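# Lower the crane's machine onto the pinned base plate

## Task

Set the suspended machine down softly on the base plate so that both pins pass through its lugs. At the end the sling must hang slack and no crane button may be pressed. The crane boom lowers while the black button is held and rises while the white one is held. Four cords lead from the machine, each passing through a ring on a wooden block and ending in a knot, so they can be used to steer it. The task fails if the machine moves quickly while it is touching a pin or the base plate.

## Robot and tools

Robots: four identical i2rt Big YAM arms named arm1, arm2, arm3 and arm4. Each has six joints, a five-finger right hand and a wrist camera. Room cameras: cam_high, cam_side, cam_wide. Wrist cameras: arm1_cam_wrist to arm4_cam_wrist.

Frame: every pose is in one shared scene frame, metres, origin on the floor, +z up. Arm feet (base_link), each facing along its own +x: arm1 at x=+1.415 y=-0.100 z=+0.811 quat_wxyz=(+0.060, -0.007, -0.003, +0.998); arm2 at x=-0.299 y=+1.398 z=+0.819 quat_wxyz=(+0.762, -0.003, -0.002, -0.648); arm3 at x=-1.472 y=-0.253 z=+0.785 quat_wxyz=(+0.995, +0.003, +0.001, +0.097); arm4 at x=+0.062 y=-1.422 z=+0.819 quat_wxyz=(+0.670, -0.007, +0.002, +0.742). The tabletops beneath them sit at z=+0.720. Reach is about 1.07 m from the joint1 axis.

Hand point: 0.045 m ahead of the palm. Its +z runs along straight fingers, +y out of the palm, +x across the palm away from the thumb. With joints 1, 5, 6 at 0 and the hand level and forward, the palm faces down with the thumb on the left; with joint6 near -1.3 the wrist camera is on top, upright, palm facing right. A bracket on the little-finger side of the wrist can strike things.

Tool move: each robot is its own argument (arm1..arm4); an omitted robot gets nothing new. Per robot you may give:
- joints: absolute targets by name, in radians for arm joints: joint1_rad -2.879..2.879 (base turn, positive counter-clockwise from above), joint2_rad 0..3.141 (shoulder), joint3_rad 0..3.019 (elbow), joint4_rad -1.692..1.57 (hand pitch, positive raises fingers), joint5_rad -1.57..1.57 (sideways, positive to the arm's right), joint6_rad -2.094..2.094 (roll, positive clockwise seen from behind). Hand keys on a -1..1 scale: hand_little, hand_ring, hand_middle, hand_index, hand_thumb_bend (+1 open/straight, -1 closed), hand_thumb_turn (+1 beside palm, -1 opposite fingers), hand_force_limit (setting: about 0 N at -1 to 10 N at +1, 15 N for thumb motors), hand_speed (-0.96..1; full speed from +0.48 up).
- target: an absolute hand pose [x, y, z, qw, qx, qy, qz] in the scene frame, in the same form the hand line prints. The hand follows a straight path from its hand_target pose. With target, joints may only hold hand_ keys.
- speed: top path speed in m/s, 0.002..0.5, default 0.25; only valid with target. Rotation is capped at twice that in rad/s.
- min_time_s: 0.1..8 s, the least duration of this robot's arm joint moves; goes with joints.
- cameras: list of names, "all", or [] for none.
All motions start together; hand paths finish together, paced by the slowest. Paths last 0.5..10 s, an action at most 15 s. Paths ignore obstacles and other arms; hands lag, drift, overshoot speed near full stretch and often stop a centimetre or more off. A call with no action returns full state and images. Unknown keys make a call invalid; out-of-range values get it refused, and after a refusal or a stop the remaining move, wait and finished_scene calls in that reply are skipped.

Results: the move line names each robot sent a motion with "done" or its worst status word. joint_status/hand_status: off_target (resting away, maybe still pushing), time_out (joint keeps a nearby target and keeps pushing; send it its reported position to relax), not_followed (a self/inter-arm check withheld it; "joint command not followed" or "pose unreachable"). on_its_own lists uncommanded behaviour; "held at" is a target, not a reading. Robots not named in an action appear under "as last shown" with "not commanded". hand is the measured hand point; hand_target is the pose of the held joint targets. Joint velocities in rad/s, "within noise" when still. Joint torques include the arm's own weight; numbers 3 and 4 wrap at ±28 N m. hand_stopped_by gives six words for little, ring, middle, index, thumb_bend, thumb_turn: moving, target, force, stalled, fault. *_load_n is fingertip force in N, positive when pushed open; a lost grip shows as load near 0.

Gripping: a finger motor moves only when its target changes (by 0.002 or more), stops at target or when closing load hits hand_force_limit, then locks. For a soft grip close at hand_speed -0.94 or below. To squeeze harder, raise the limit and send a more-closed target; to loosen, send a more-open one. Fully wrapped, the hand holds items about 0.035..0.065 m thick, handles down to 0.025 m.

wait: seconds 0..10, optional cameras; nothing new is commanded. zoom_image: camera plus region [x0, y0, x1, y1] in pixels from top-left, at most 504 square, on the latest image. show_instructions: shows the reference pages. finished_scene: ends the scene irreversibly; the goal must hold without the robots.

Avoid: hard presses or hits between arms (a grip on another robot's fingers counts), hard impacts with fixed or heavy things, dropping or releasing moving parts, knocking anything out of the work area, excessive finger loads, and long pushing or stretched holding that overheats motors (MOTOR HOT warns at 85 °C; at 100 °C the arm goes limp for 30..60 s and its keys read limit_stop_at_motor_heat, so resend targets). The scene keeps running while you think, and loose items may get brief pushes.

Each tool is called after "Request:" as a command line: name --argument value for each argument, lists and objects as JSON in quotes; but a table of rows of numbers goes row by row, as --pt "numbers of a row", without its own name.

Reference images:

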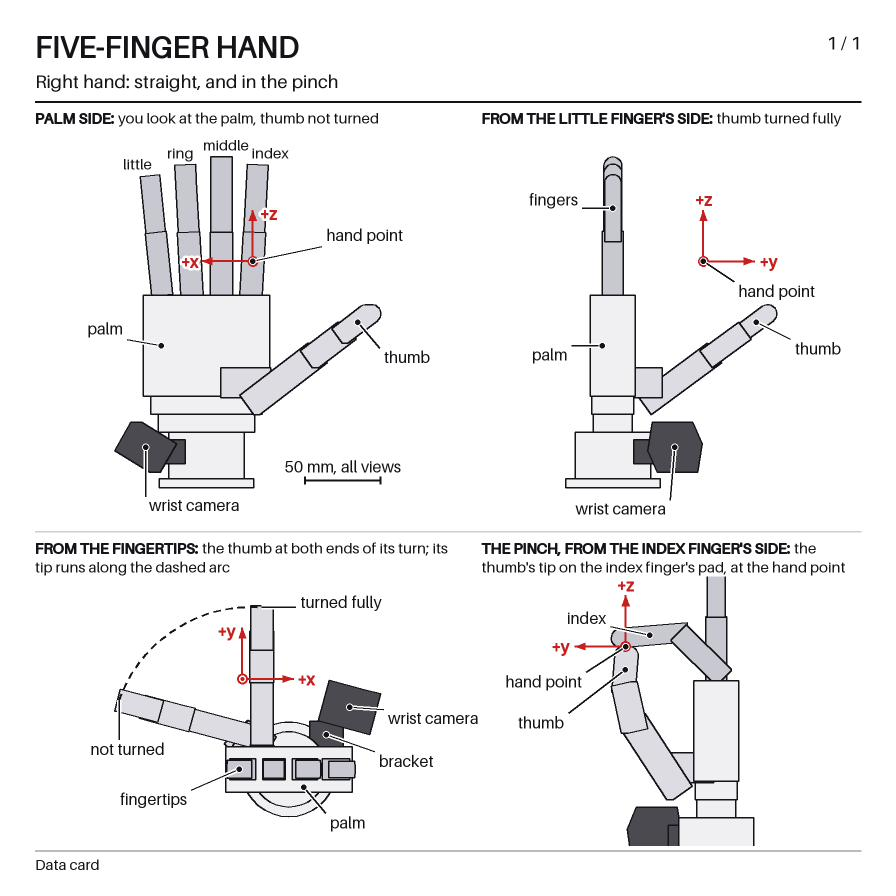

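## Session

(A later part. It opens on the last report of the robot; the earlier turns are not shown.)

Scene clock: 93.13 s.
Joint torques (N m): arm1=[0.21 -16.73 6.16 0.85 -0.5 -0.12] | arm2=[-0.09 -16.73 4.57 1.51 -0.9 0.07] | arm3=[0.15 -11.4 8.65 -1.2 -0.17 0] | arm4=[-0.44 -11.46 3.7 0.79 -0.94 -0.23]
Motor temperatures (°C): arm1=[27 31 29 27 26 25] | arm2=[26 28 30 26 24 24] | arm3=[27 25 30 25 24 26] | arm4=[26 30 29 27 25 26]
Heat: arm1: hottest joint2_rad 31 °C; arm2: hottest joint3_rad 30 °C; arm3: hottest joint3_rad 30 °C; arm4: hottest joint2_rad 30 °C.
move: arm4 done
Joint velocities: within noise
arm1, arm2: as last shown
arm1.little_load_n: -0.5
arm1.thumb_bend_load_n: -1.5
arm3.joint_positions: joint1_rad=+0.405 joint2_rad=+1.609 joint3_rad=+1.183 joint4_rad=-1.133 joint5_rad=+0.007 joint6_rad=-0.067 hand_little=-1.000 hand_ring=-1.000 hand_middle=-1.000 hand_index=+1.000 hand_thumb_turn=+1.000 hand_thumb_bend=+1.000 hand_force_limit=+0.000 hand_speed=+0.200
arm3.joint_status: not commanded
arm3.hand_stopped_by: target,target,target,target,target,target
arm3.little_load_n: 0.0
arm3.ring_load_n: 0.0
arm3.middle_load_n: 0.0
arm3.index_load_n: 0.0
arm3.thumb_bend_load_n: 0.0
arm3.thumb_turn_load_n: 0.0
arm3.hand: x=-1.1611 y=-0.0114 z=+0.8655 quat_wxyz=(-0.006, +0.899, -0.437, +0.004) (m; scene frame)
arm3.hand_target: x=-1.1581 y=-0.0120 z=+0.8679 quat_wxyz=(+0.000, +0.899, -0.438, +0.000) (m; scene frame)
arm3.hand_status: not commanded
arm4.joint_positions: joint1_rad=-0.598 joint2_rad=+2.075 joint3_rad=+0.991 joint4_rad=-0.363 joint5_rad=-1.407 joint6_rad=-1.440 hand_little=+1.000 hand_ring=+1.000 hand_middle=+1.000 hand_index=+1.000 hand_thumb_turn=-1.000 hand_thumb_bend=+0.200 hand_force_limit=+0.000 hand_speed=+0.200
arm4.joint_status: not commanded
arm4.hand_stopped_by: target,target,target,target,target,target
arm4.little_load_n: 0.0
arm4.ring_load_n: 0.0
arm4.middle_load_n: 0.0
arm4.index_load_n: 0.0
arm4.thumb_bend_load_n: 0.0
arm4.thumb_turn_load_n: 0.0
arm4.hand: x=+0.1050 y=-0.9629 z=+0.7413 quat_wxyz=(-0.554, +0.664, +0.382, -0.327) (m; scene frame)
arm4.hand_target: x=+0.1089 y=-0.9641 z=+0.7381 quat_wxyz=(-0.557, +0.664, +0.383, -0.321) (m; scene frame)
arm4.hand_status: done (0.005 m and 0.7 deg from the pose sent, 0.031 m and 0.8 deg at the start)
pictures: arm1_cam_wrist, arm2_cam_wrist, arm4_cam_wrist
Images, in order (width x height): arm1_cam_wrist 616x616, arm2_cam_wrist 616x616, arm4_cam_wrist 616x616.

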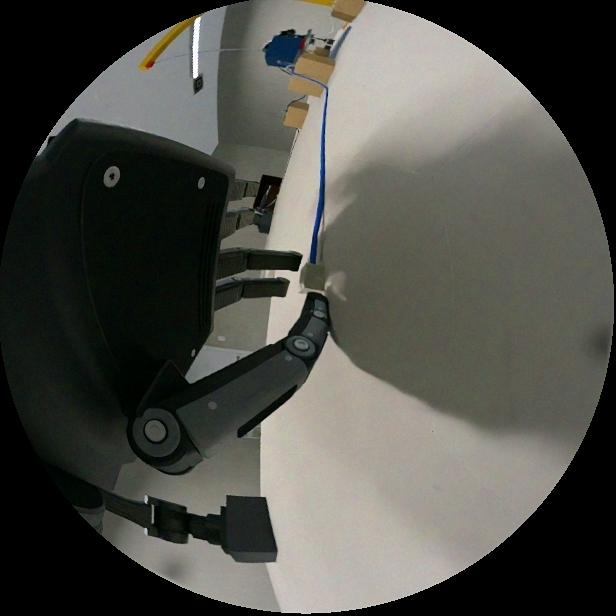

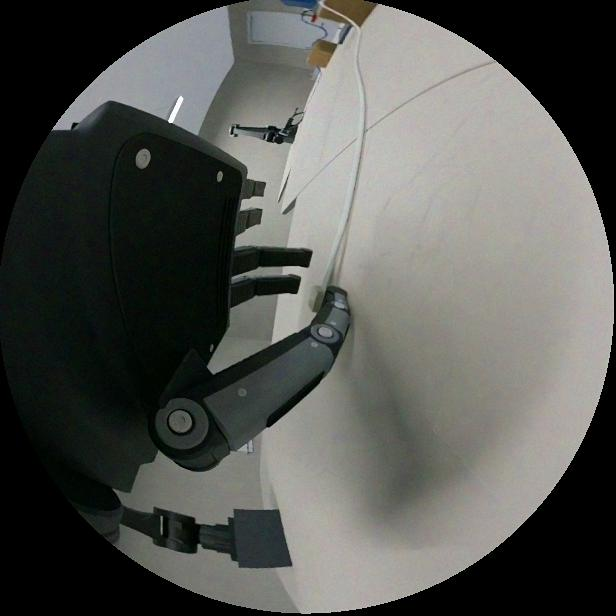

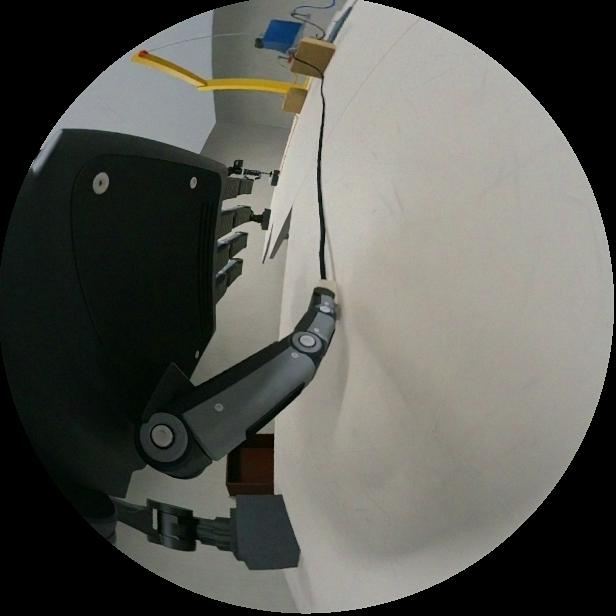

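Request:
move --arm1 '{"joints": {"hand_index": 0.15, "hand_middle": 0.15}}' --arm2 '{"joints": {"hand_index": 0.15, "hand_middle": 0.15}}' --arm4 '{"target": [0.119, -0.964, 0.770, 0.5567, -0.6634, -0.3830, 0.3214], "speed": 0.2}'

Request:
move --arm1 '{"joints": {"hand_index": -0.5, "hand_middle": -0.5, "hand_speed": -0.93, "hand_force_limit": 0.0}}' --arm2 '{"joints": {"hand_index": -0.5, "hand_middle": -0.5, "hand_speed": -0.93, "hand_force_limit": 0.0}}' --arm4 '{"target": [0.117, -0.966, 0.739, 0.5567, -0.6634, -0.3830, 0.3214], "speed": 0.15, "joints": {"hand_index": 0.35, "hand_middle": 0.35}}' --cameras '["arm1_cam_wrist", "arm2_cam_wrist", "arm4_cam_wrist"]'

Request:
zoom_image --camera "arm1_cam_wrist" --region '[260, 240, 380, 360]'

Request:
zoom_image --camera "arm2_cam_wrist" --region '[260, 240, 380, 360]'

Request:
zoom_image --camera "arm4_cam_wrist" --region '[260, 240, 380, 360]'

Scene clock: 96.10 s.
Joint torques (N m): arm1=[0.26 -16.62 6.13 0.73 -0.44 -0.11] | arm2=[-0.09 -16.73 4.57 1.51 -0.9 0.07] | arm3=[0.15 -11.4 8.66 -1.21 -0.17 0] | arm4=[-0.5 -12.1 6.27 0.02 -0.98 -0.22]
Motor temperatures (°C): arm1=[27 31 29 27 26 25] | arm2=[26 28 30 26 24 24] | arm3=[27 25 31 25 24 26] | arm4=[26 30 29 27 25 26]
Heat: arm1: hottest joint2_rad 31 °C; arm2: hottest joint3_rad 30 °C; arm3: hottest joint3_rad 31 °C; arm4: hottest joint2_rad 30 °C.
move: arm1 done; arm2 done; arm4 off_target
Joint velocities: within noise
arm1.joint_positions: joint1_rad=-0.480 joint2_rad=+2.144 joint3_rad=+1.178 joint4_rad=-0.562 joint5_rad=-1.418 joint6_rad=-1.503 hand_little=+1.000 hand_ring=+1.000 hand_middle=+0.163 hand_index=+0.150 hand_thumb_turn=-1.000 hand_thumb_bend=+0.149 hand_force_limit=+0.000 hand_speed=+0.200
arm1.joint_status: all done
arm1.hand_stopped_by: target,target,force,target,target,target
arm1.little_load_n: 0.0
arm1.ring_load_n: 0.0
arm1.middle_load_n: 0.5
arm1.index_load_n: 0.0
arm1.thumb_bend_load_n: -0.5
arm1.thumb_turn_load_n: 0.0
arm1.hand: x=+0.9217 y=+0.0170 z=+0.7401 quat_wxyz=(-0.182, +0.240, +0.724, -0.620) (m; scene frame)
arm1.hand_target: x=+0.9138 y=+0.0246 z=+0.7363 quat_wxyz=(-0.193, +0.230, +0.731, -0.613) (m; scene frame)
arm1.hand_status: not commanded
arm2.joint_positions: joint1_rad=-0.250 joint2_rad=+2.169 joint3_rad=+1.165 joint4_rad=-0.304 joint5_rad=-1.390 joint6_rad=-1.300 hand_little=+1.000 hand_ring=+1.000 hand_middle=+0.150 hand_index=+0.150 hand_thumb_turn=-1.000 hand_thumb_bend=+0.200 hand_force_limit=+0.000 hand_speed=+0.200
arm2.joint_status: all done
arm2.hand_stopped_by: target,target,target,target,target,target
arm2.little_load_n: 0.0
arm2.ring_load_n: 0.0
arm2.middle_load_n: 0.0
arm2.index_load_n: 0.0
arm2.thumb_bend_load_n: 0.0
arm2.thumb_turn_load_n: 0.0
arm2.hand: x=-0.1623 y=+0.8907 z=+0.7403 quat_wxyz=(-0.422, +0.504, -0.577, +0.485) (m; scene frame)
arm2.hand_target: x=-0.1620 y=+0.8901 z=+0.7390 quat_wxyz=(-0.422, +0.503, -0.578, +0.485) (m; scene frame)
arm2.hand_status: not commanded
arm3: as last shown
arm3.index_load_n: 0.5
arm4.joint_positions: joint1_rad=-0.621 joint2_rad=+2.031 joint3_rad=+0.991 joint4_rad=-0.569 joint5_rad=-1.407 joint6_rad=-1.564 hand_little=+1.000 hand_ring=+1.000 hand_middle=+1.000 hand_index=+1.000 hand_thumb_turn=-1.000 hand_thumb_bend=+0.200 hand_force_limit=+0.000 hand_speed=+0.200
arm4.joint_status: not commanded
arm4.hand_stopped_by: target,target,target,target,target,target
arm4.little_load_n: 0.0
arm4.ring_load_n: 0.0
arm4.middle_load_n: 0.0
arm4.index_load_n: -0.5
arm4.thumb_bend_load_n: 0.0
arm4.thumb_turn_load_n: 0.0
arm4.hand: x=+0.1067 y=-0.9798 z=+0.7605 quat_wxyz=(-0.546, +0.671, +0.370, -0.339) (m; scene frame)
arm4.hand_target: x=+0.1188 y=-0.9645 z=+0.7703 quat_wxyz=(-0.557, +0.664, +0.383, -0.321) (m; scene frame)
arm4.hand_status: off_target (0.022 m and 3.0 deg from the pose sent, 0.032 m and 0.7 deg at the start)
pictures: none

Scene clock: 98.87 s.
Joint torques (N m): arm1=[-0.03 -16.44 6.06 0.65 0.03 -0.13] | arm2=[-0.03 -16.67 4.57 1.51 -0.9 0.06] | arm3=[0.21 -11.4 8.64 -1.22 -0.17 0] | arm4=[-0.26 -11.11 5.71 0.87 -0.99 -0.13]
Motor temperatures (°C): arm1=[27 31 29 27 26 25] | arm2=[26 28 30 26 24 24] | arm3=[27 25 31 25 24 26] | arm4=[26 30 29 27 25 26]
Heat: arm1: hottest joint2_rad 31 °C; arm2: hottest joint3_rad 30 °C; arm3: hottest joint3_rad 31 °C; arm4: hottest joint2_rad 30 °C.
move: arm1 off_target; arm2 off_target; arm4 off_target
Joint velocities: within noise
arm1.joint_positions: joint1_rad=-0.477 joint2_rad=+2.144 joint3_rad=+1.178 joint4_rad=-0.559 joint5_rad=-1.430 joint6_rad=-1.503 hand_little=+1.000 hand_ring=+1.000 hand_middle=+0.007 hand_index=-0.268 hand_thumb_turn=-1.000 hand_thumb_bend=+0.150 hand_force_limit=+0.000 hand_speed=-0.930
arm1.joint_status: hand_middle off_target (ended at +0.007, target -0.500); hand_index off_target (ended at -0.268, target -0.500); the others done
arm1.hand_stopped_by: target,target,force,force,target,target
arm1.little_load_n: 0.0
arm1.ring_load_n: 0.0
arm1.middle_load_n: 4.0
arm1.index_load_n: 3.0
arm1.thumb_bend_load_n: 1.5
arm1.thumb_turn_load_n: -3.5
arm1.hand: x=+0.9203 y=+0.0149 z=+0.7423 quat_wxyz=(-0.184, +0.236, +0.721, -0.625) (m; scene frame)
arm1.hand_target: x=+0.9138 y=+0.0247 z=+0.7363 quat_wxyz=(-0.193, +0.230, +0.731, -0.613) (m; scene frame)
arm1.hand_status: not commanded
arm2.joint_positions: joint1_rad=-0.250 joint2_rad=+2.169 joint3_rad=+1.165 joint4_rad=-0.304 joint5_rad=-1.390 joint6_rad=-1.300 hand_little=+1.000 hand_ring=+1.000 hand_middle=-0.143 hand_index=-0.111 hand_thumb_turn=-1.000 hand_thumb_bend=+0.201 hand_force_limit=+0.000 hand_speed=-0.930
arm2.joint_status: hand_middle off_target (ended at -0.143, target -0.500); hand_index off_target (ended at -0.111, target -0.500); the others done
arm2.hand_stopped_by: target,target,force,force,target,target
arm2.little_load_n: 0.0
arm2.ring_load_n: 0.0
arm2.middle_load_n: 5.5
arm2.index_load_n: 6.0
arm2.thumb_bend_load_n: 4.5
arm2.thumb_turn_load_n: 5.5
arm2.hand: x=-0.1623 y=+0.8907 z=+0.7403 quat_wxyz=(-0.422, +0.504, -0.577, +0.485) (m; scene frame)
arm2.hand_target: x=-0.1620 y=+0.8901 z=+0.7390 quat_wxyz=(-0.422, +0.503, -0.578, +0.485) (m; scene frame)
arm2.hand_status: not commanded
arm3: as last shown
arm4.joint_positions: joint1_rad=-0.621 joint2_rad=+2.084 joint3_rad=+0.991 joint4_rad=-0.503 joint5_rad=-1.407 joint6_rad=-1.564 hand_little=+1.000 hand_ring=+1.000 hand_middle=+0.350 hand_index=+0.350 hand_thumb_turn=-1.000 hand_thumb_bend=+0.200 hand_force_limit=+0.000 hand_speed=+0.200
arm4.joint_status: all done
arm4.hand_stopped_by: target,target,target,target,target,target
arm4.little_load_n: 0.0
arm4.ring_load_n: 0.0
arm4.middle_load_n: 0.0
arm4.index_load_n: 0.0
arm4.thumb_bend_load_n: 0.0
arm4.thumb_turn_load_n: 0.0
arm4.hand: x=+0.1071 y=-0.9797 z=+0.7377 quat_wxyz=(-0.548, +0.669, +0.373, -0.335) (m; scene frame)
arm4.hand_target: x=+0.1169 y=-0.9665 z=+0.7393 quat_wxyz=(-0.557, +0.663, +0.383, -0.321) (m; scene frame)
arm4.hand_status: off_target (0.017 m and 2.3 deg from the pose sent, 0.028 m and 3.0 deg at the start)
pictures: arm1_cam_wrist, arm2_cam_wrist, arm4_cam_wrist
Images, in order (width x height): arm1_cam_wrist 616x616, arm2_cam_wrist 616x616, arm4_cam_wrist 616x616.

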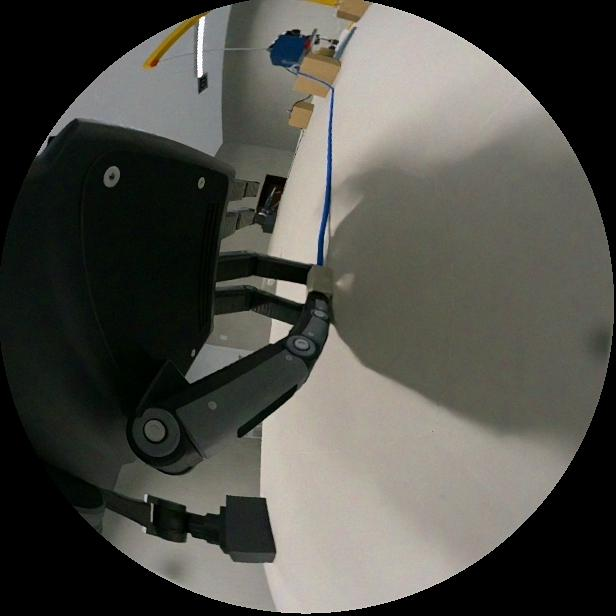

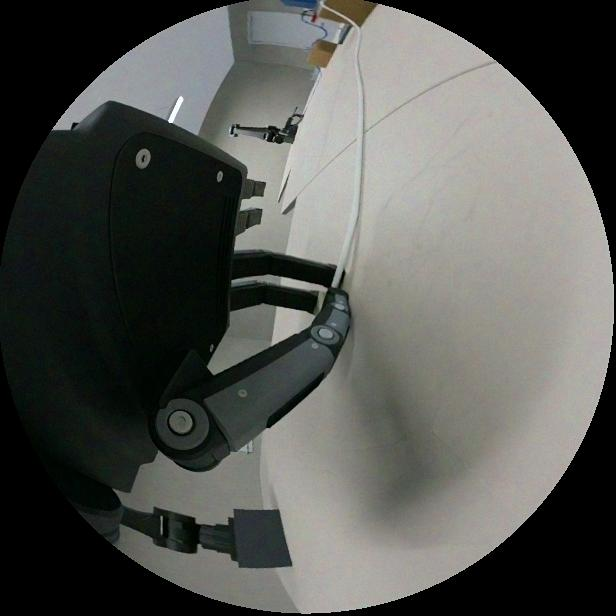

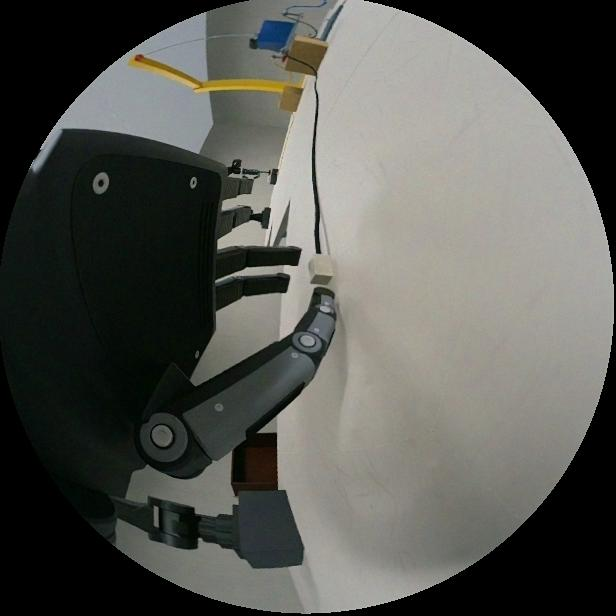

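Scaled by 4.200 from the camera's 616x616 image, which has a finer 880x880 frame.

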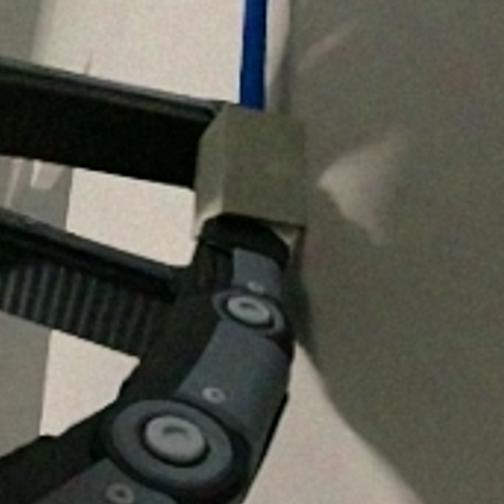

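Scaled by 4.200 from the camera's 616x616 image, which has a finer 880x880 frame.

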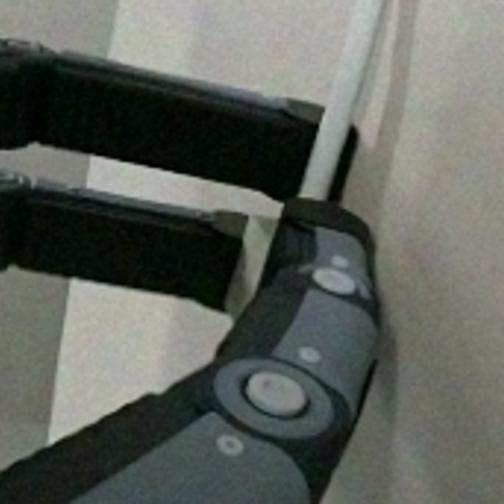

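Scaled by 4.200 from the camera's 616x616 image, which has a finer 880x880 frame.

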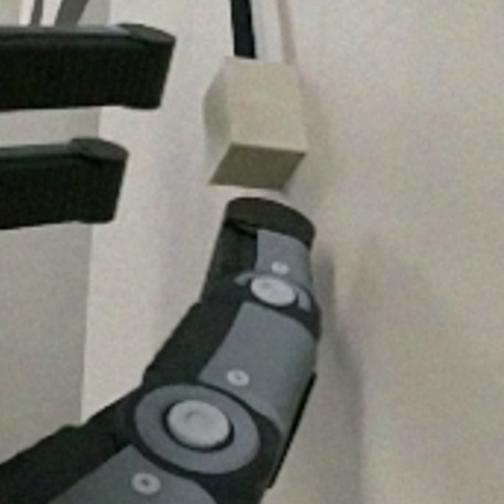

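Request:
move --arm4 '{"target": [0.116, -0.950, 0.770, 0.5567, -0.6634, -0.3830, 0.3214], "speed": 0.2}'

Request:
move --arm4 '{"target": [0.116, -0.968, 0.739, 0.5567, -0.6634, -0.3830, 0.3214], "speed": 0.15}' --cameras '["arm4_cam_wrist"]'

Request:
zoom_image --camera "arm4_cam_wrist" --region '[260, 240, 380, 360]'

Scene clock: 100.93 s.
Joint torques (N m): arm1=[0.09 -16.79 6.12 0.64 0.03 -0.13] | arm2=[-0.09 -16.73 4.56 1.51 -0.89 0.06] | arm3=[0.26 -11.28 8.68 -1.24 -0.17 0] | arm4=[0.97 -12.86 5.9 1.16 -0.97 0.14]
Motor temperatures (°C): arm1=[27 31 29 27 26 25] | arm2=[26 28 30 26 24 24] | arm3=[27 25 31 25 24 26] | arm4=[26 30 29 27 25 26]
Heat: arm1: hottest joint2_rad 31 °C; arm2: hottest joint3_rad 30 °C; arm3: hottest joint3_rad 31 °C; arm4: hottest joint2_rad 30 °C.
move: arm4 off_target
Joint velocities: within noise
arm1, arm2, arm3: as last shown
arm1.middle_load_n: 4.5
arm1.thumb_bend_load_n: 1.0
arm3.ring_load_n: 0.5
arm3.index_load_n: 0.0
arm4.joint_positions: joint1_rad=-0.616 joint2_rad=+2.043 joint3_rad=+1.007 joint4_rad=-0.477 joint5_rad=-1.407 joint6_rad=-1.480 hand_little=+1.000 hand_ring=+1.000 hand_middle=+0.350 hand_index=+0.350 hand_thumb_turn=-1.000 hand_thumb_bend=+0.200 hand_force_limit=+0.000 hand_speed=+0.200
arm4.joint_status: not commanded
arm4.hand_stopped_by: target,target,target,target,target,target
arm4.little_load_n: 0.0
arm4.ring_load_n: 0.0
arm4.middle_load_n: 0.0
arm4.index_load_n: 0.0
arm4.thumb_bend_load_n: 0.0
arm4.thumb_turn_load_n: 0.0
arm4.hand: x=+0.1119 y=-0.9655 z=+0.7583 quat_wxyz=(-0.550, +0.671, +0.371, -0.332) (m; scene frame)
arm4.hand_target: x=+0.1159 y=-0.9504 z=+0.7704 quat_wxyz=(-0.557, +0.663, +0.383, -0.322) (m; scene frame)
arm4.hand_status: off_target (0.020 m and 2.2 deg from the pose sent, 0.045 m and 2.2 deg at the start)
pictures: none

Scene clock: 102.20 s.
Joint torques (N m): arm1=[-0.03 -16.62 6.12 0.68 0.04 -0.11] | arm2=[-0.03 -16.73 4.57 1.5 -0.89 0.06] | arm3=[0.26 -11.34 8.65 -1.21 -0.17 0] | arm4=[-0.62 -11.05 4.22 0.24 -0.98 -0.23]
Motor temperatures (°C): arm1=[27 31 29 27 26 25] | arm2=[26 28 30 26 24 24] | arm3=[27 25 31 25 24 26] | arm4=[26 30 29 27 25 26]
Heat: arm1: hottest joint2_rad 31 °C; arm2: hottest joint3_rad 30 °C; arm3: hottest joint3_rad 31 °C; arm4: hottest joint2_rad 30 °C.
move: arm4 done
Joint velocities: within noise
arm1, arm2, arm3: as last shown
arm2.middle_load_n: 6.0
arm3.ring_load_n: 0.0
arm3.index_load_n: 0.5
arm4.joint_positions: joint1_rad=-0.616 joint2_rad=+2.077 joint3_rad=+1.007 joint4_rad=-0.476 joint5_rad=-1.407 joint6_rad=-1.548 hand_little=+1.000 hand_ring=+1.000 hand_middle=+0.350 hand_index=+0.350 hand_thumb_turn=-1.000 hand_thumb_bend=+0.200 hand_force_limit=+0.000 hand_speed=+0.200
arm4.joint_status: not commanded
arm4.hand_stopped_by: target,target,target,target,target,target
arm4.little_load_n: -0.5
arm4.ring_load_n: 0.0
arm4.middle_load_n: 0.0
arm4.index_load_n: 0.0
arm4.thumb_bend_load_n: 0.0
arm4.thumb_turn_load_n: 0.0
arm4.hand: x=+0.1113 y=-0.9681 z=+0.7423 quat_wxyz=(-0.554, +0.663, +0.384, -0.324) (m; scene frame)
arm4.hand_target: x=+0.1159 y=-0.9680 z=+0.7391 quat_wxyz=(-0.557, +0.664, +0.383, -0.321) (m; scene frame)
arm4.hand_status: done (0.006 m and 0.4 deg from the pose sent, 0.020 m and 2.2 deg at the start)
pictures: arm4_cam_wrist
Images, in order (width x height): arm4_cam_wrist 616x616.

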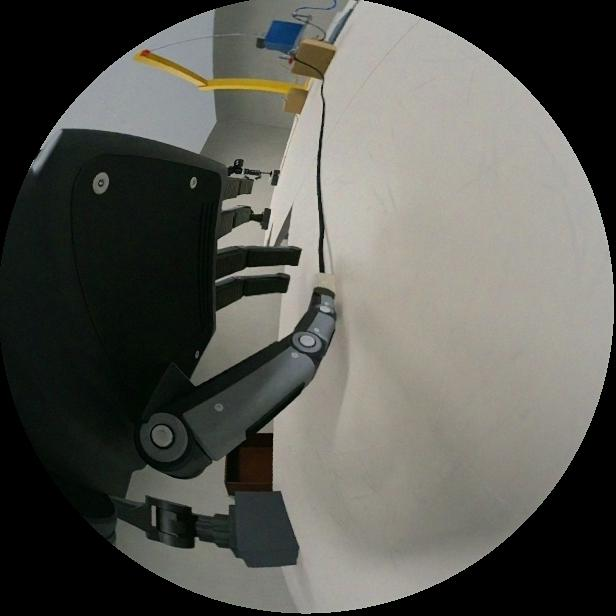

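Scaled by 4.200 from the camera's 616x616 image, which has a finer 880x880 frame.

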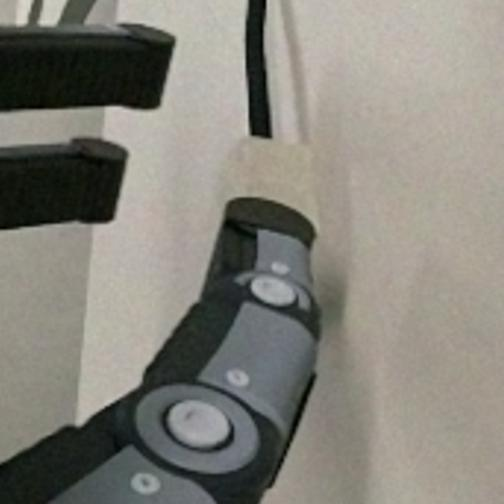

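Request:
move --arm4 '{"joints": {"hand_index": -0.5, "hand_middle": -0.5, "hand_speed": -0.92, "hand_force_limit": 0.0}}' --cameras '["arm4_cam_wrist"]'

Request:
zoom_image --camera "arm4_cam_wrist" --region '[260, 240, 380, 360]'

Scene clock: 106.33 s.
Joint torques (N m): arm1=[-0.03 -16.15 6.02 0.59 0.05 -0.14] | arm2=[-0.03 -16.67 4.56 1.51 -0.9 0.06] | arm3=[0.32 -11.4 8.64 -1.24 -0.17 0] | arm4=[-0.67 -11.05 4.21 0.29 -0.98 -0.24]
Motor temperatures (°C): arm1=[27 31 28 27 26 25] | arm2=[26 28 30 26 24 24] | arm3=[27 25 31 25 24 26] | arm4=[26 30 29 27 25 26]
Heat: arm1: hottest joint2_rad 31 °C; arm2: hottest joint3_rad 30 °C; arm3: hottest joint3_rad 31 °C; arm4: hottest joint2_rad 30 °C.
move: arm4 off_target
Joint velocities: within noise
arm1, arm2, arm3: as last shown
arm1.little_load_n: 0.5
arm1.thumb_turn_load_n: -3.0
arm2.thumb_bend_load_n: 4.0
arm3.index_load_n: 0.0
arm4.joint_positions: joint1_rad=-0.616 joint2_rad=+2.077 joint3_rad=+1.007 joint4_rad=-0.476 joint5_rad=-1.407 joint6_rad=-1.549 hand_little=+1.000 hand_ring=+1.000 hand_middle=-0.254 hand_index=-0.284 hand_thumb_turn=-1.000 hand_thumb_bend=+0.200 hand_force_limit=+0.000 hand_speed=-0.920
arm4.joint_status: hand_middle off_target (ended at -0.254, target -0.500); hand_index off_target (ended at -0.284, target -0.500); the others done
arm4.hand_stopped_by: target,target,force,force,target,target
arm4.little_load_n: 0.0
arm4.ring_load_n: 0.0
arm4.middle_load_n: 5.0
arm4.index_load_n: 5.5
arm4.thumb_bend_load_n: 1.0
arm4.thumb_turn_load_n: 0.0
arm4.hand: x=+0.1114 y=-0.9680 z=+0.7422 quat_wxyz=(-0.555, +0.663, +0.384, -0.324) (m; scene frame)
arm4.hand_target: x=+0.1159 y=-0.9680 z=+0.7391 quat_wxyz=(-0.557, +0.664, +0.383, -0.321) (m; scene frame)
arm4.hand_status: not commanded
pictures: arm4_cam_wrist
Images, in order (width x height): arm4_cam_wrist 616x616.

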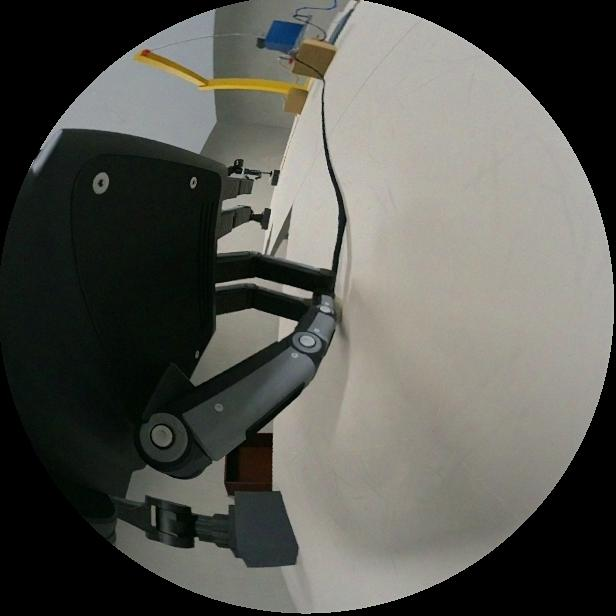

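Scaled by 4.200 from the camera's 616x616 image, which has a finer 880x880 frame.

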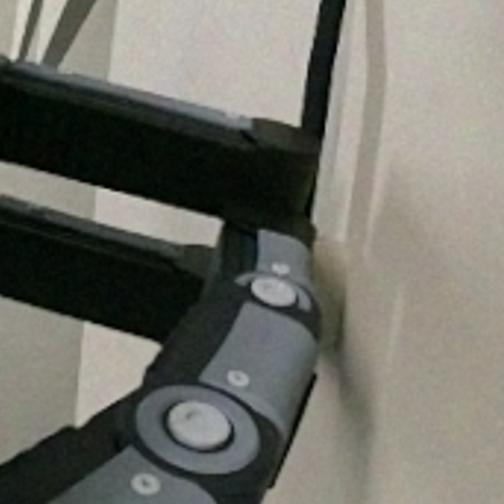

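Request:
move --arm4 '{"target": [0.112, -0.975, 0.790, 0.5567, -0.6634, -0.3830, 0.3214], "speed": 0.15}' --arm1 '{"target": [0.918, 0.020, 0.790, -0.1933, 0.2304, 0.7306, -0.6130], "speed": 0.15}' --arm2 '{"target": [-0.162, 0.895, 0.790, 0.4217, -0.5026, 0.5781, -0.4851], "speed": 0.15}' --cameras '["arm1_cam_wrist", "arm2_cam_wrist", "arm4_cam_wrist"]'

Request:
zoom_image --camera "arm4_cam_wrist" --region '[260, 240, 380, 360]'

Request:
zoom_image --camera "arm1_cam_wrist" --region '[260, 240, 380, 360]'

Request:
zoom_image --camera "arm2_cam_wrist" --region '[260, 240, 380, 360]'

Scene clock: 108.30 s.
Joint torques (N m): arm1=[0.26 -17.9 4.79 -0.02 -0.75 0] | arm2=[-0.15 -17.44 5.52 0.64 -0.9 0.03] | arm3=[0.21 -11.4 8.65 -1.21 -0.17 0] | arm4=[-0.62 -11.52 4.15 -0.02 -0.99 -0.19]
Motor temperatures (°C): arm1=[27 31 28 27 26 25] | arm2=[26 28 30 26 24 24] | arm3=[27 25 31 25 24 25] | arm4=[26 30 29 27 25 26]
Heat: arm1: hottest joint2_rad 31 °C; arm2: hottest joint3_rad 30 °C; arm3: hottest joint3_rad 31 °C; arm4: hottest joint2_rad 30 °C.
move: arm1 done; arm2 done; arm4 done
Joint velocities: within noise
arm1.joint_positions: joint1_rad=-0.477 joint2_rad=+2.043 joint3_rad=+1.175 joint4_rad=-0.624 joint5_rad=-1.408 joint6_rad=-1.503 hand_little=+1.000 hand_ring=+1.000 hand_middle=+0.007 hand_index=-0.268 hand_thumb_turn=-1.000 hand_thumb_bend=+0.150 hand_force_limit=+0.000 hand_speed=-0.930
arm1.joint_status: not commanded
arm1.hand_stopped_by: target,target,force,force,target,target
arm1.little_load_n: 0.0
arm1.ring_load_n: -0.5
arm1.middle_load_n: 1.0
arm1.index_load_n: 3.0
arm1.thumb_bend_load_n: 1.5
arm1.thumb_turn_load_n: -3.0
arm1.hand: x=+0.9160 y=+0.0195 z=+0.7854 quat_wxyz=(-0.194, +0.228, +0.731, -0.613) (m; scene frame)
arm1.hand_target: x=+0.9180 y=+0.0199 z=+0.7899 quat_wxyz=(-0.193, +0.230, +0.731, -0.613) (m; scene frame)
arm1.hand_status: done (0.005 m and 0.3 deg from the pose sent, 0.048 m and 2.2 deg at the start)
arm2.joint_positions: joint1_rad=-0.250 joint2_rad=+2.066 joint3_rad=+1.134 joint4_rad=-0.377 joint5_rad=-1.390 joint6_rad=-1.295 hand_little=+1.000 hand_ring=+1.000 hand_middle=-0.143 hand_index=-0.111 hand_thumb_turn=-1.000 hand_thumb_bend=+0.201 hand_force_limit=+0.000 hand_speed=-0.930
arm2.joint_status: not commanded
arm2.hand_stopped_by: target,target,force,force,target,target
arm2.little_load_n: 0.0
arm2.ring_load_n: 0.0
arm2.middle_load_n: 5.5
arm2.index_load_n: 6.0
arm2.thumb_bend_load_n: 4.5
arm2.thumb_turn_load_n: 5.5
arm2.hand: x=-0.1616 y=+0.8985 z=+0.7823 quat_wxyz=(-0.423, +0.502, -0.578, +0.484) (m; scene frame)
arm2.hand_target: x=-0.1620 y=+0.8951 z=+0.7899 quat_wxyz=(-0.422, +0.503, -0.578, +0.485) (m; scene frame)
arm2.hand_status: done (0.008 m and 0.2 deg from the pose sent, 0.050 m and 0.2 deg at the start)
arm3: as last shown
arm3.index_load_n: 0.5
arm4.joint_positions: joint1_rad=-0.618 joint2_rad=+1.960 joint3_rad=+0.986 joint4_rad=-0.587 joint5_rad=-1.407 joint6_rad=-1.556 hand_little=+1.000 hand_ring=+1.000 hand_middle=-0.254 hand_index=-0.284 hand_thumb_turn=-1.000 hand_thumb_bend=+0.200 hand_force_limit=+0.000 hand_speed=-0.920
arm4.joint_status: not commanded
arm4.hand_stopped_by: target,target,force,force,target,target
arm4.little_load_n: 0.0
arm4.ring_load_n: 0.0
arm4.middle_load_n: 5.0
arm4.index_load_n: 5.5
arm4.thumb_bend_load_n: 1.0
arm4.thumb_turn_load_n: 0.0
arm4.hand: x=+0.1083 y=-0.9740 z=+0.7879 quat_wxyz=(-0.553, +0.665, +0.382, -0.326) (m; scene frame)
arm4.hand_target: x=+0.1120 y=-0.9750 z=+0.7900 quat_wxyz=(-0.557, +0.664, +0.383, -0.321) (m; scene frame)
arm4.hand_status: done (0.004 m and 0.7 deg from the pose sent, 0.048 m and 0.4 deg at the start)
pictures: arm1_cam_wrist, arm2_cam_wrist, arm4_cam_wrist
Images, in order (width x height): arm1_cam_wrist 616x616, arm2_cam_wrist 616x616, arm4_cam_wrist 616x616.

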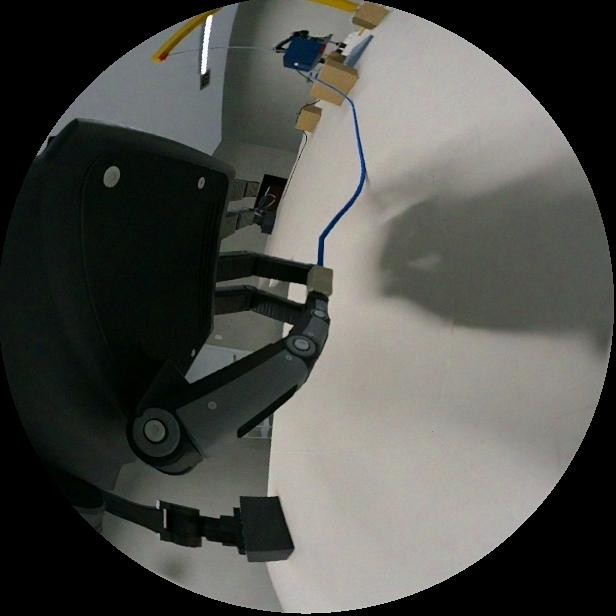

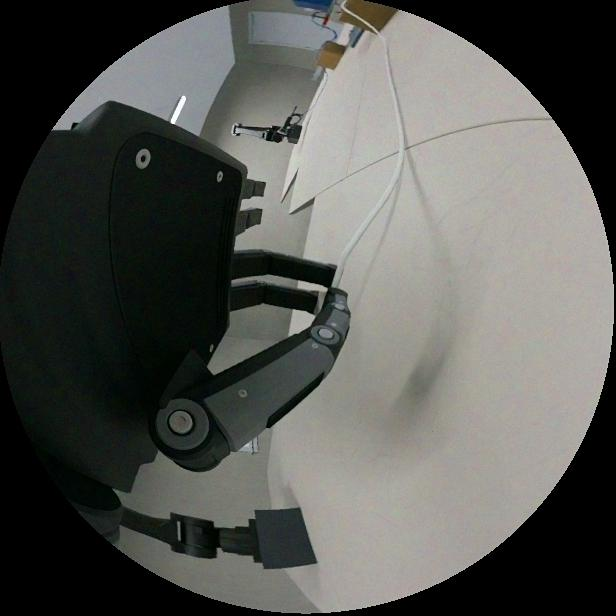

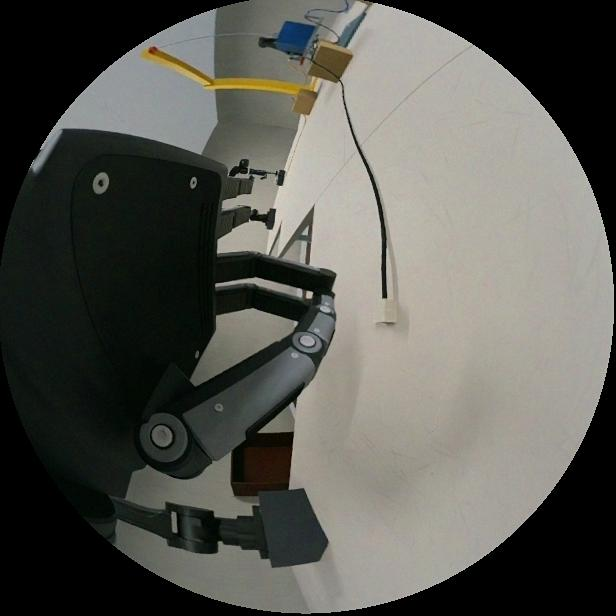

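Scaled by 4.200 from the camera's 616x616 image, which has a finer 880x880 frame.

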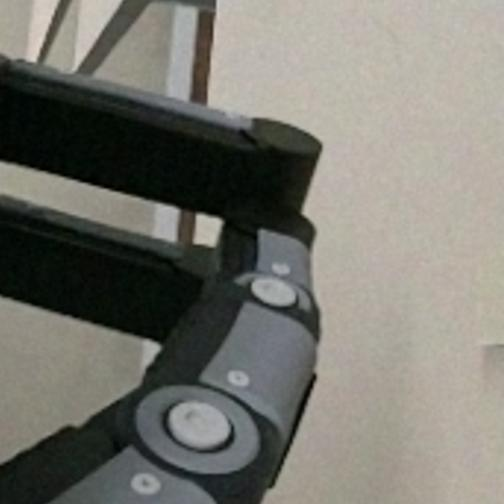

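Scaled by 4.200 from the camera's 616x616 image, which has a finer 880x880 frame.

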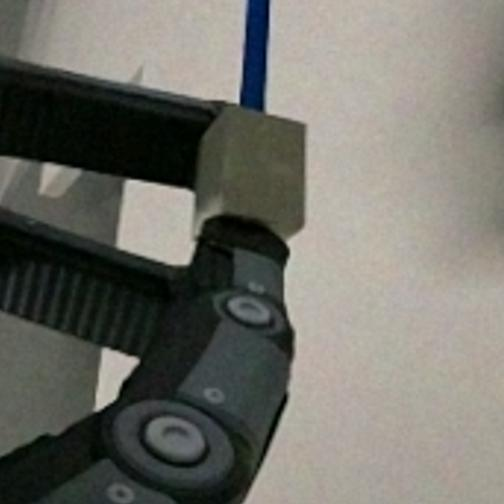

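Scaled by 4.200 from the camera's 616x616 image, which has a finer 880x880 frame.

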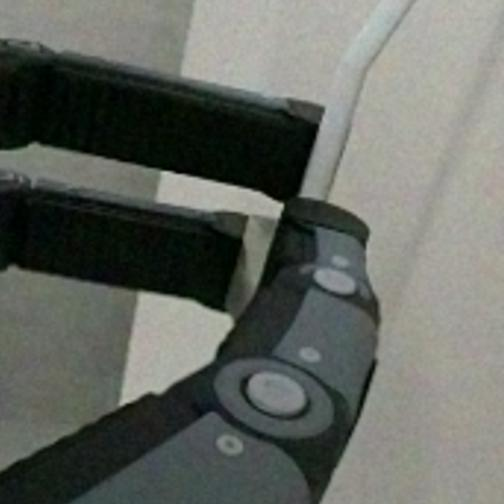

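Request:
move --arm4 '{"target": [0.134, -0.992, 0.81, 0.5567, -0.6634, -0.3830, 0.3214], "speed": 0.2, "joints": {"hand_index": 0.4, "hand_middle": 0.4, "hand_speed": 0.2}}' --arm1 '{"joints": {"hand_index": 0.1, "hand_middle": -0.3, "hand_force_limit": 0.2, "hand_speed": -0.9}}'

Request:
move --arm4 '{"target": [0.128, -0.983, 0.762, 0.5567, -0.6634, -0.3830, 0.3214], "speed": 0.2}' --cameras '["arm1_cam_wrist", "arm4_cam_wrist"]'

Request:
zoom_image --camera "arm4_cam_wrist" --region '[260, 240, 380, 360]'

Request:
zoom_image --camera "arm1_cam_wrist" --region '[260, 240, 380, 360]'

Scene clock: 111.37 s.
Joint torques (N m): arm1=[0.26 -17.85 4.78 -0.08 -0.75 0.01] | arm2=[-0.15 -17.44 5.53 0.65 -0.91 0.02] | arm3=[0.21 -11.4 8.66 -1.22 -0.17 0] | arm4=[0.15 -9.99 6.95 -0.29 -0.86 -0.26]
Motor temperatures (°C): arm1=[27 32 28 27 26 25] | arm2=[26 28 30 26 24 24] | arm3=[27 25 31 25 24 25] | arm4=[26 30 29 27 25 26]
Heat: arm1: hottest joint2_rad 32 °C; arm2: hottest joint3_rad 30 °C; arm3: hottest joint3_rad 31 °C; arm4: hottest joint2_rad 30 °C.
move: arm1 off_target; arm4 off_target
Joint velocities: within noise
arm1.joint_positions: joint1_rad=-0.477 joint2_rad=+2.043 joint3_rad=+1.175 joint4_rad=-0.624 joint5_rad=-1.408 joint6_rad=-1.503 hand_little=+1.000 hand_ring=+1.000 hand_middle=-0.037 hand_index=+0.100 hand_thumb_turn=-1.000 hand_thumb_bend=+0.150 hand_force_limit=+0.200 hand_speed=-0.900
arm1.joint_status: hand_middle off_target (ended at -0.037, target -0.300); the others done
arm1.hand_stopped_by: target,target,force,target,target,target
arm1.little_load_n: 0.0
arm1.ring_load_n: 0.0
arm1.middle_load_n: 6.5
arm1.index_load_n: 0.0
arm1.thumb_bend_load_n: 2.5
arm1.thumb_turn_load_n: 1.5
arm1.hand: x=+0.9160 y=+0.0195 z=+0.7854 quat_wxyz=(-0.194, +0.228, +0.731, -0.613) (m; scene frame)
arm1.hand_target: x=+0.9180 y=+0.0199 z=+0.7899 quat_wxyz=(-0.193, +0.230, +0.731, -0.613) (m; scene frame)
arm1.hand_status: not commanded
arm2, arm3: as last shown
arm2.middle_load_n: 6.0
arm2.index_load_n: 5.5
arm3.middle_load_n: 0.5
arm3.index_load_n: 0.0
arm4.joint_positions: joint1_rad=-0.690 joint2_rad=+1.943 joint3_rad=+1.020 joint4_rad=-1.021 joint5_rad=-1.396 joint6_rad=-1.927 hand_little=+1.000 hand_ring=+1.000 hand_middle=+0.400 hand_index=+0.400 hand_thumb_turn=-1.000 hand_thumb_bend=+0.200 hand_force_limit=+0.000 hand_speed=+0.200
arm4.joint_status: all done
arm4.hand_stopped_by: target,target,target,target,target,target
arm4.little_load_n: 0.0
arm4.ring_load_n: 0.0
arm4.middle_load_n: 0.0
arm4.index_load_n: -0.5
arm4.thumb_bend_load_n: 0.0
arm4.thumb_turn_load_n: 0.0
arm4.hand: x=+0.1253 y=-1.0046 z=+0.8094 quat_wxyz=(-0.552, +0.669, +0.374, -0.330) (m; scene frame)
arm4.hand_target: x=+0.1338 y=-0.9925 z=+0.8102 quat_wxyz=(-0.557, +0.664, +0.383, -0.321) (m; scene frame)
arm4.hand_status: off_target (0.015 m and 1.7 deg from the pose sent, 0.038 m and 0.7 deg at the start)
pictures: none

Scene clock: 112.90 s.
Joint torques (N m): arm1=[0.32 -18.02 4.83 -0.02 -0.75 0] | arm2=[-0.15 -17.44 5.52 0.65 -0.9 0.03] | arm3=[0.21 -11.4 8.65 -1.25 -0.17 0] | arm4=[0.91 -11.81 5.33 0.5 -1 0.04]
Motor temperatures (°C): arm1=[27 32 28 27 26 25] | arm2=[26 28 29 26 24 24] | arm3=[27 25 31 25 24 25] | arm4=[26 30 29 27 25 26]
Heat: arm1: hottest joint2_rad 32 °C; arm2: hottest joint3_rad 29 °C; arm3: hottest joint3_rad 31 °C; arm4: hottest joint2_rad 30 °C.
move: arm4 off_target
Joint velocities: within noise
arm1, arm2: as last shown
arm1.thumb_turn_load_n: 2.0
arm2.index_load_n: 6.0
arm2.thumb_bend_load_n: 5.0
arm3.joint_positions: joint1_rad=+0.405 joint2_rad=+1.609 joint3_rad=+1.183 joint4_rad=-1.133 joint5_rad=+0.007 joint6_rad=-0.067 hand_little=-1.000 hand_ring=-1.000 hand_middle=-1.000 hand_index=+1.000 hand_thumb_turn=+1.000 hand_thumb_bend=+1.000 hand_force_limit=+0.000 hand_speed=+0.200
arm3.joint_status: not commanded
arm3.hand_stopped_by: target,target,target,target,target,target
arm3.little_load_n: 0.0
arm3.ring_load_n: 0.0
arm3.middle_load_n: 0.0
arm3.index_load_n: 0.0
arm3.thumb_bend_load_n: 0.0
arm3.thumb_turn_load_n: 0.0
arm3.hand: x=-1.1611 y=-0.0114 z=+0.8655 quat_wxyz=(-0.006, +0.899, -0.437, +0.004) (m; scene frame)
arm3.hand_target: x=-1.1581 y=-0.0120 z=+0.8679 quat_wxyz=(+0.000, +0.899, -0.438, +0.000) (m; scene frame)
arm3.hand_status: not commanded
arm4.joint_positions: joint1_rad=-0.673 joint2_rad=+2.061 joint3_rad=+1.025 joint4_rad=-0.816 joint5_rad=-1.402 joint6_rad=-1.842 hand_little=+1.000 hand_ring=+1.000 hand_middle=+0.400 hand_index=+0.400 hand_thumb_turn=-1.000 hand_thumb_bend=+0.200 hand_force_limit=+0.000 hand_speed=+0.200
arm4.joint_status: not commanded
arm4.hand_stopped_by: target,target,target,target,target,target
arm4.little_load_n: 0.0
arm4.ring_load_n: 0.0
arm4.middle_load_n: 0.0
arm4.index_load_n: 0.0
arm4.thumb_bend_load_n: 0.0
arm4.thumb_turn_load_n: 0.0
arm4.hand: x=+0.1242 y=-0.9946 z=+0.7565 quat_wxyz=(-0.553, +0.667, +0.376, -0.328) (m; scene frame)
arm4.hand_target: x=+0.1280 y=-0.9833 z=+0.7622 quat_wxyz=(-0.557, +0.663, +0.383, -0.322) (m; scene frame)
arm4.hand_status: off_target (0.013 m and 1.2 deg from the pose sent, 0.052 m and 1.7 deg at the start)
pictures: arm1_cam_wrist, arm4_cam_wrist
Images, in order (width x height): arm1_cam_wrist 616x616, arm4_cam_wrist 616x616.

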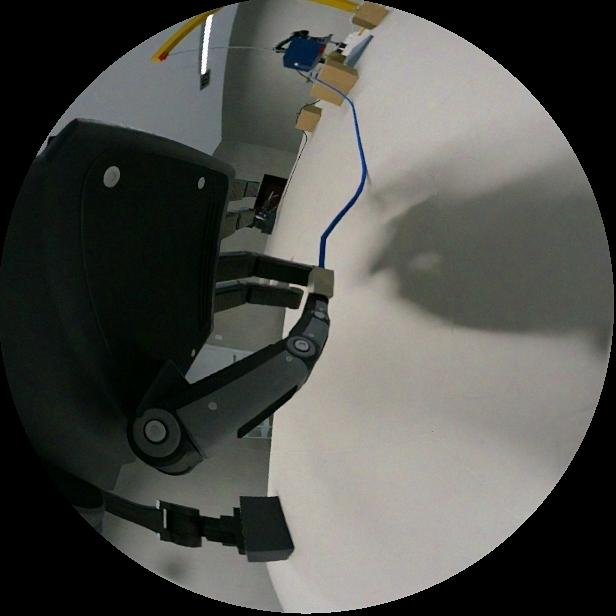

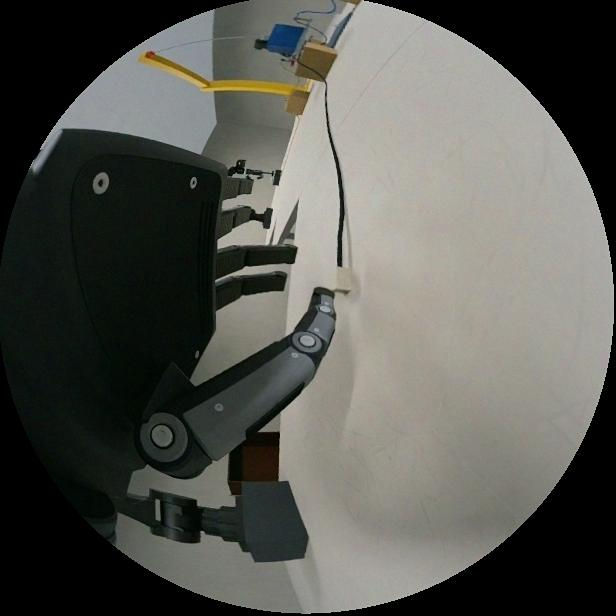

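Scaled by 4.200 from the camera's 616x616 image, which has a finer 880x880 frame.

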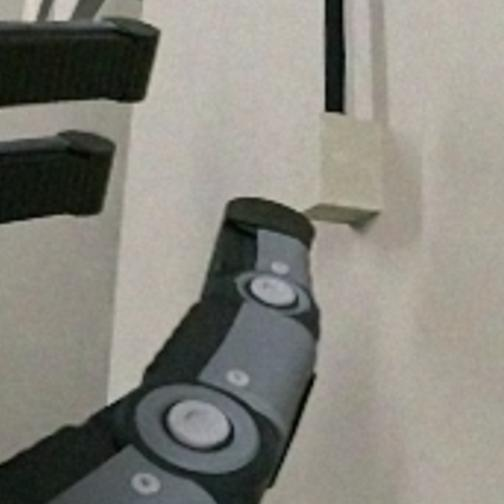

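Scaled by 4.200 from the camera's 616x616 image, which has a finer 880x880 frame.

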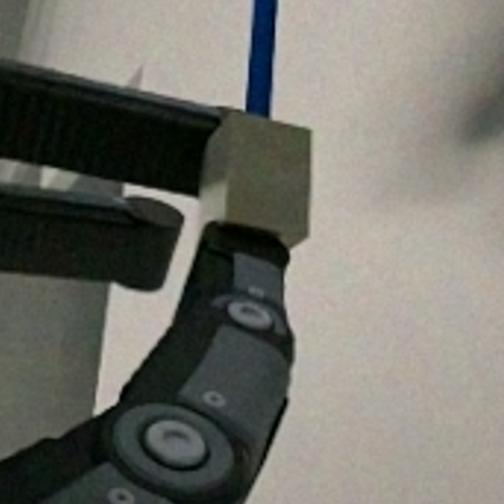

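Request:
move --arm4 '{"target": [0.1244, -0.972, 0.730, 0.5567, -0.6634, -0.3830, 0.3214], "speed": 0.15}' --cameras '["arm4_cam_wrist"]'

Request:
zoom_image --camera "arm4_cam_wrist" --region '[260, 240, 380, 360]'

Scene clock: 115.40 s.
Joint torques (N m): arm1=[0.26 -17.96 4.77 -0.1 -0.74 0.01] | arm2=[-0.15 -17.38 5.52 0.64 -0.9 0.03] | arm3=[0.21 -11.34 8.66 -1.22 -0.17 0] | arm4=[1.03 -11.52 4.57 1.22 -0.67 -0.1]
Motor temperatures (°C): arm1=[27 32 28 27 26 25] | arm2=[26 28 29 26 24 24] | arm3=[27 25 31 25 24 25] | arm4=[26 30 28 27 25 26]
Heat: arm1: hottest joint2_rad 32 °C; arm2: hottest joint3_rad 29 °C; arm3: hottest joint3_rad 31 °C; arm4: hottest joint2_rad 30 °C.
move: arm4 off_target
Joint velocities: within noise
arm1, arm2, arm3: as last shown
arm2.thumb_bend_load_n: 4.5
arm3.index_load_n: 0.5
arm4.joint_positions: joint1_rad=-0.655 joint2_rad=+2.122 joint3_rad=+1.036 joint4_rad=-0.639 joint5_rad=-1.414 joint6_rad=-1.696 hand_little=+1.000 hand_ring=+1.000 hand_middle=+0.400 hand_index=+0.400 hand_thumb_turn=-1.000 hand_thumb_bend=+0.199 hand_force_limit=+0.000 hand_speed=+0.200
arm4.joint_status: not commanded
arm4.hand_stopped_by: target,target,target,target,target,target
arm4.little_load_n: 0.0
arm4.ring_load_n: 0.0
arm4.middle_load_n: 0.0
arm4.index_load_n: -0.5
arm4.thumb_bend_load_n: -2.5
arm4.thumb_turn_load_n: 2.0
arm4.hand: x=+0.1226 y=-0.9810 z=+0.7320 quat_wxyz=(-0.554, +0.669, +0.368, -0.332) (m; scene frame)
arm4.hand_target: x=+0.1243 y=-0.9720 z=+0.7303 quat_wxyz=(-0.557, +0.663, +0.383, -0.322) (m; scene frame)
arm4.hand_status: off_target (0.009 m and 2.2 deg from the pose sent, 0.035 m and 1.2 deg at the start)
pictures: arm4_cam_wrist
Images, in order (width x height): arm4_cam_wrist 616x616.

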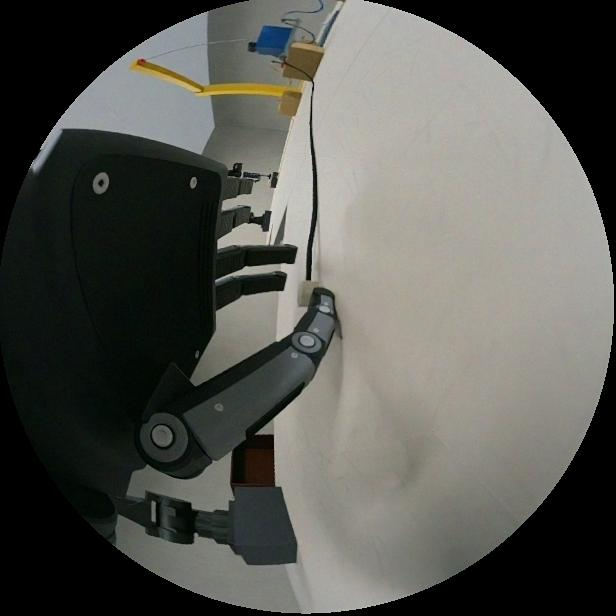

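Scaled by 4.200 from the camera's 616x616 image, which has a finer 880x880 frame.

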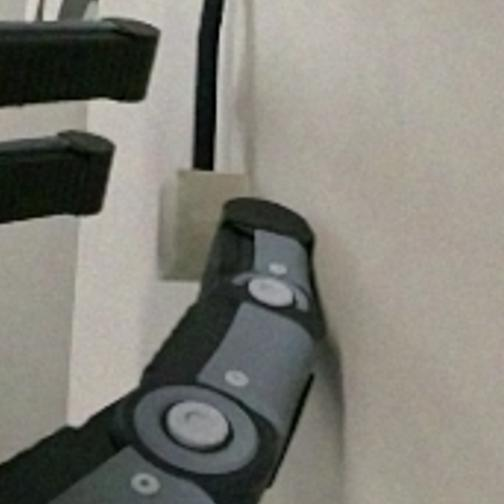

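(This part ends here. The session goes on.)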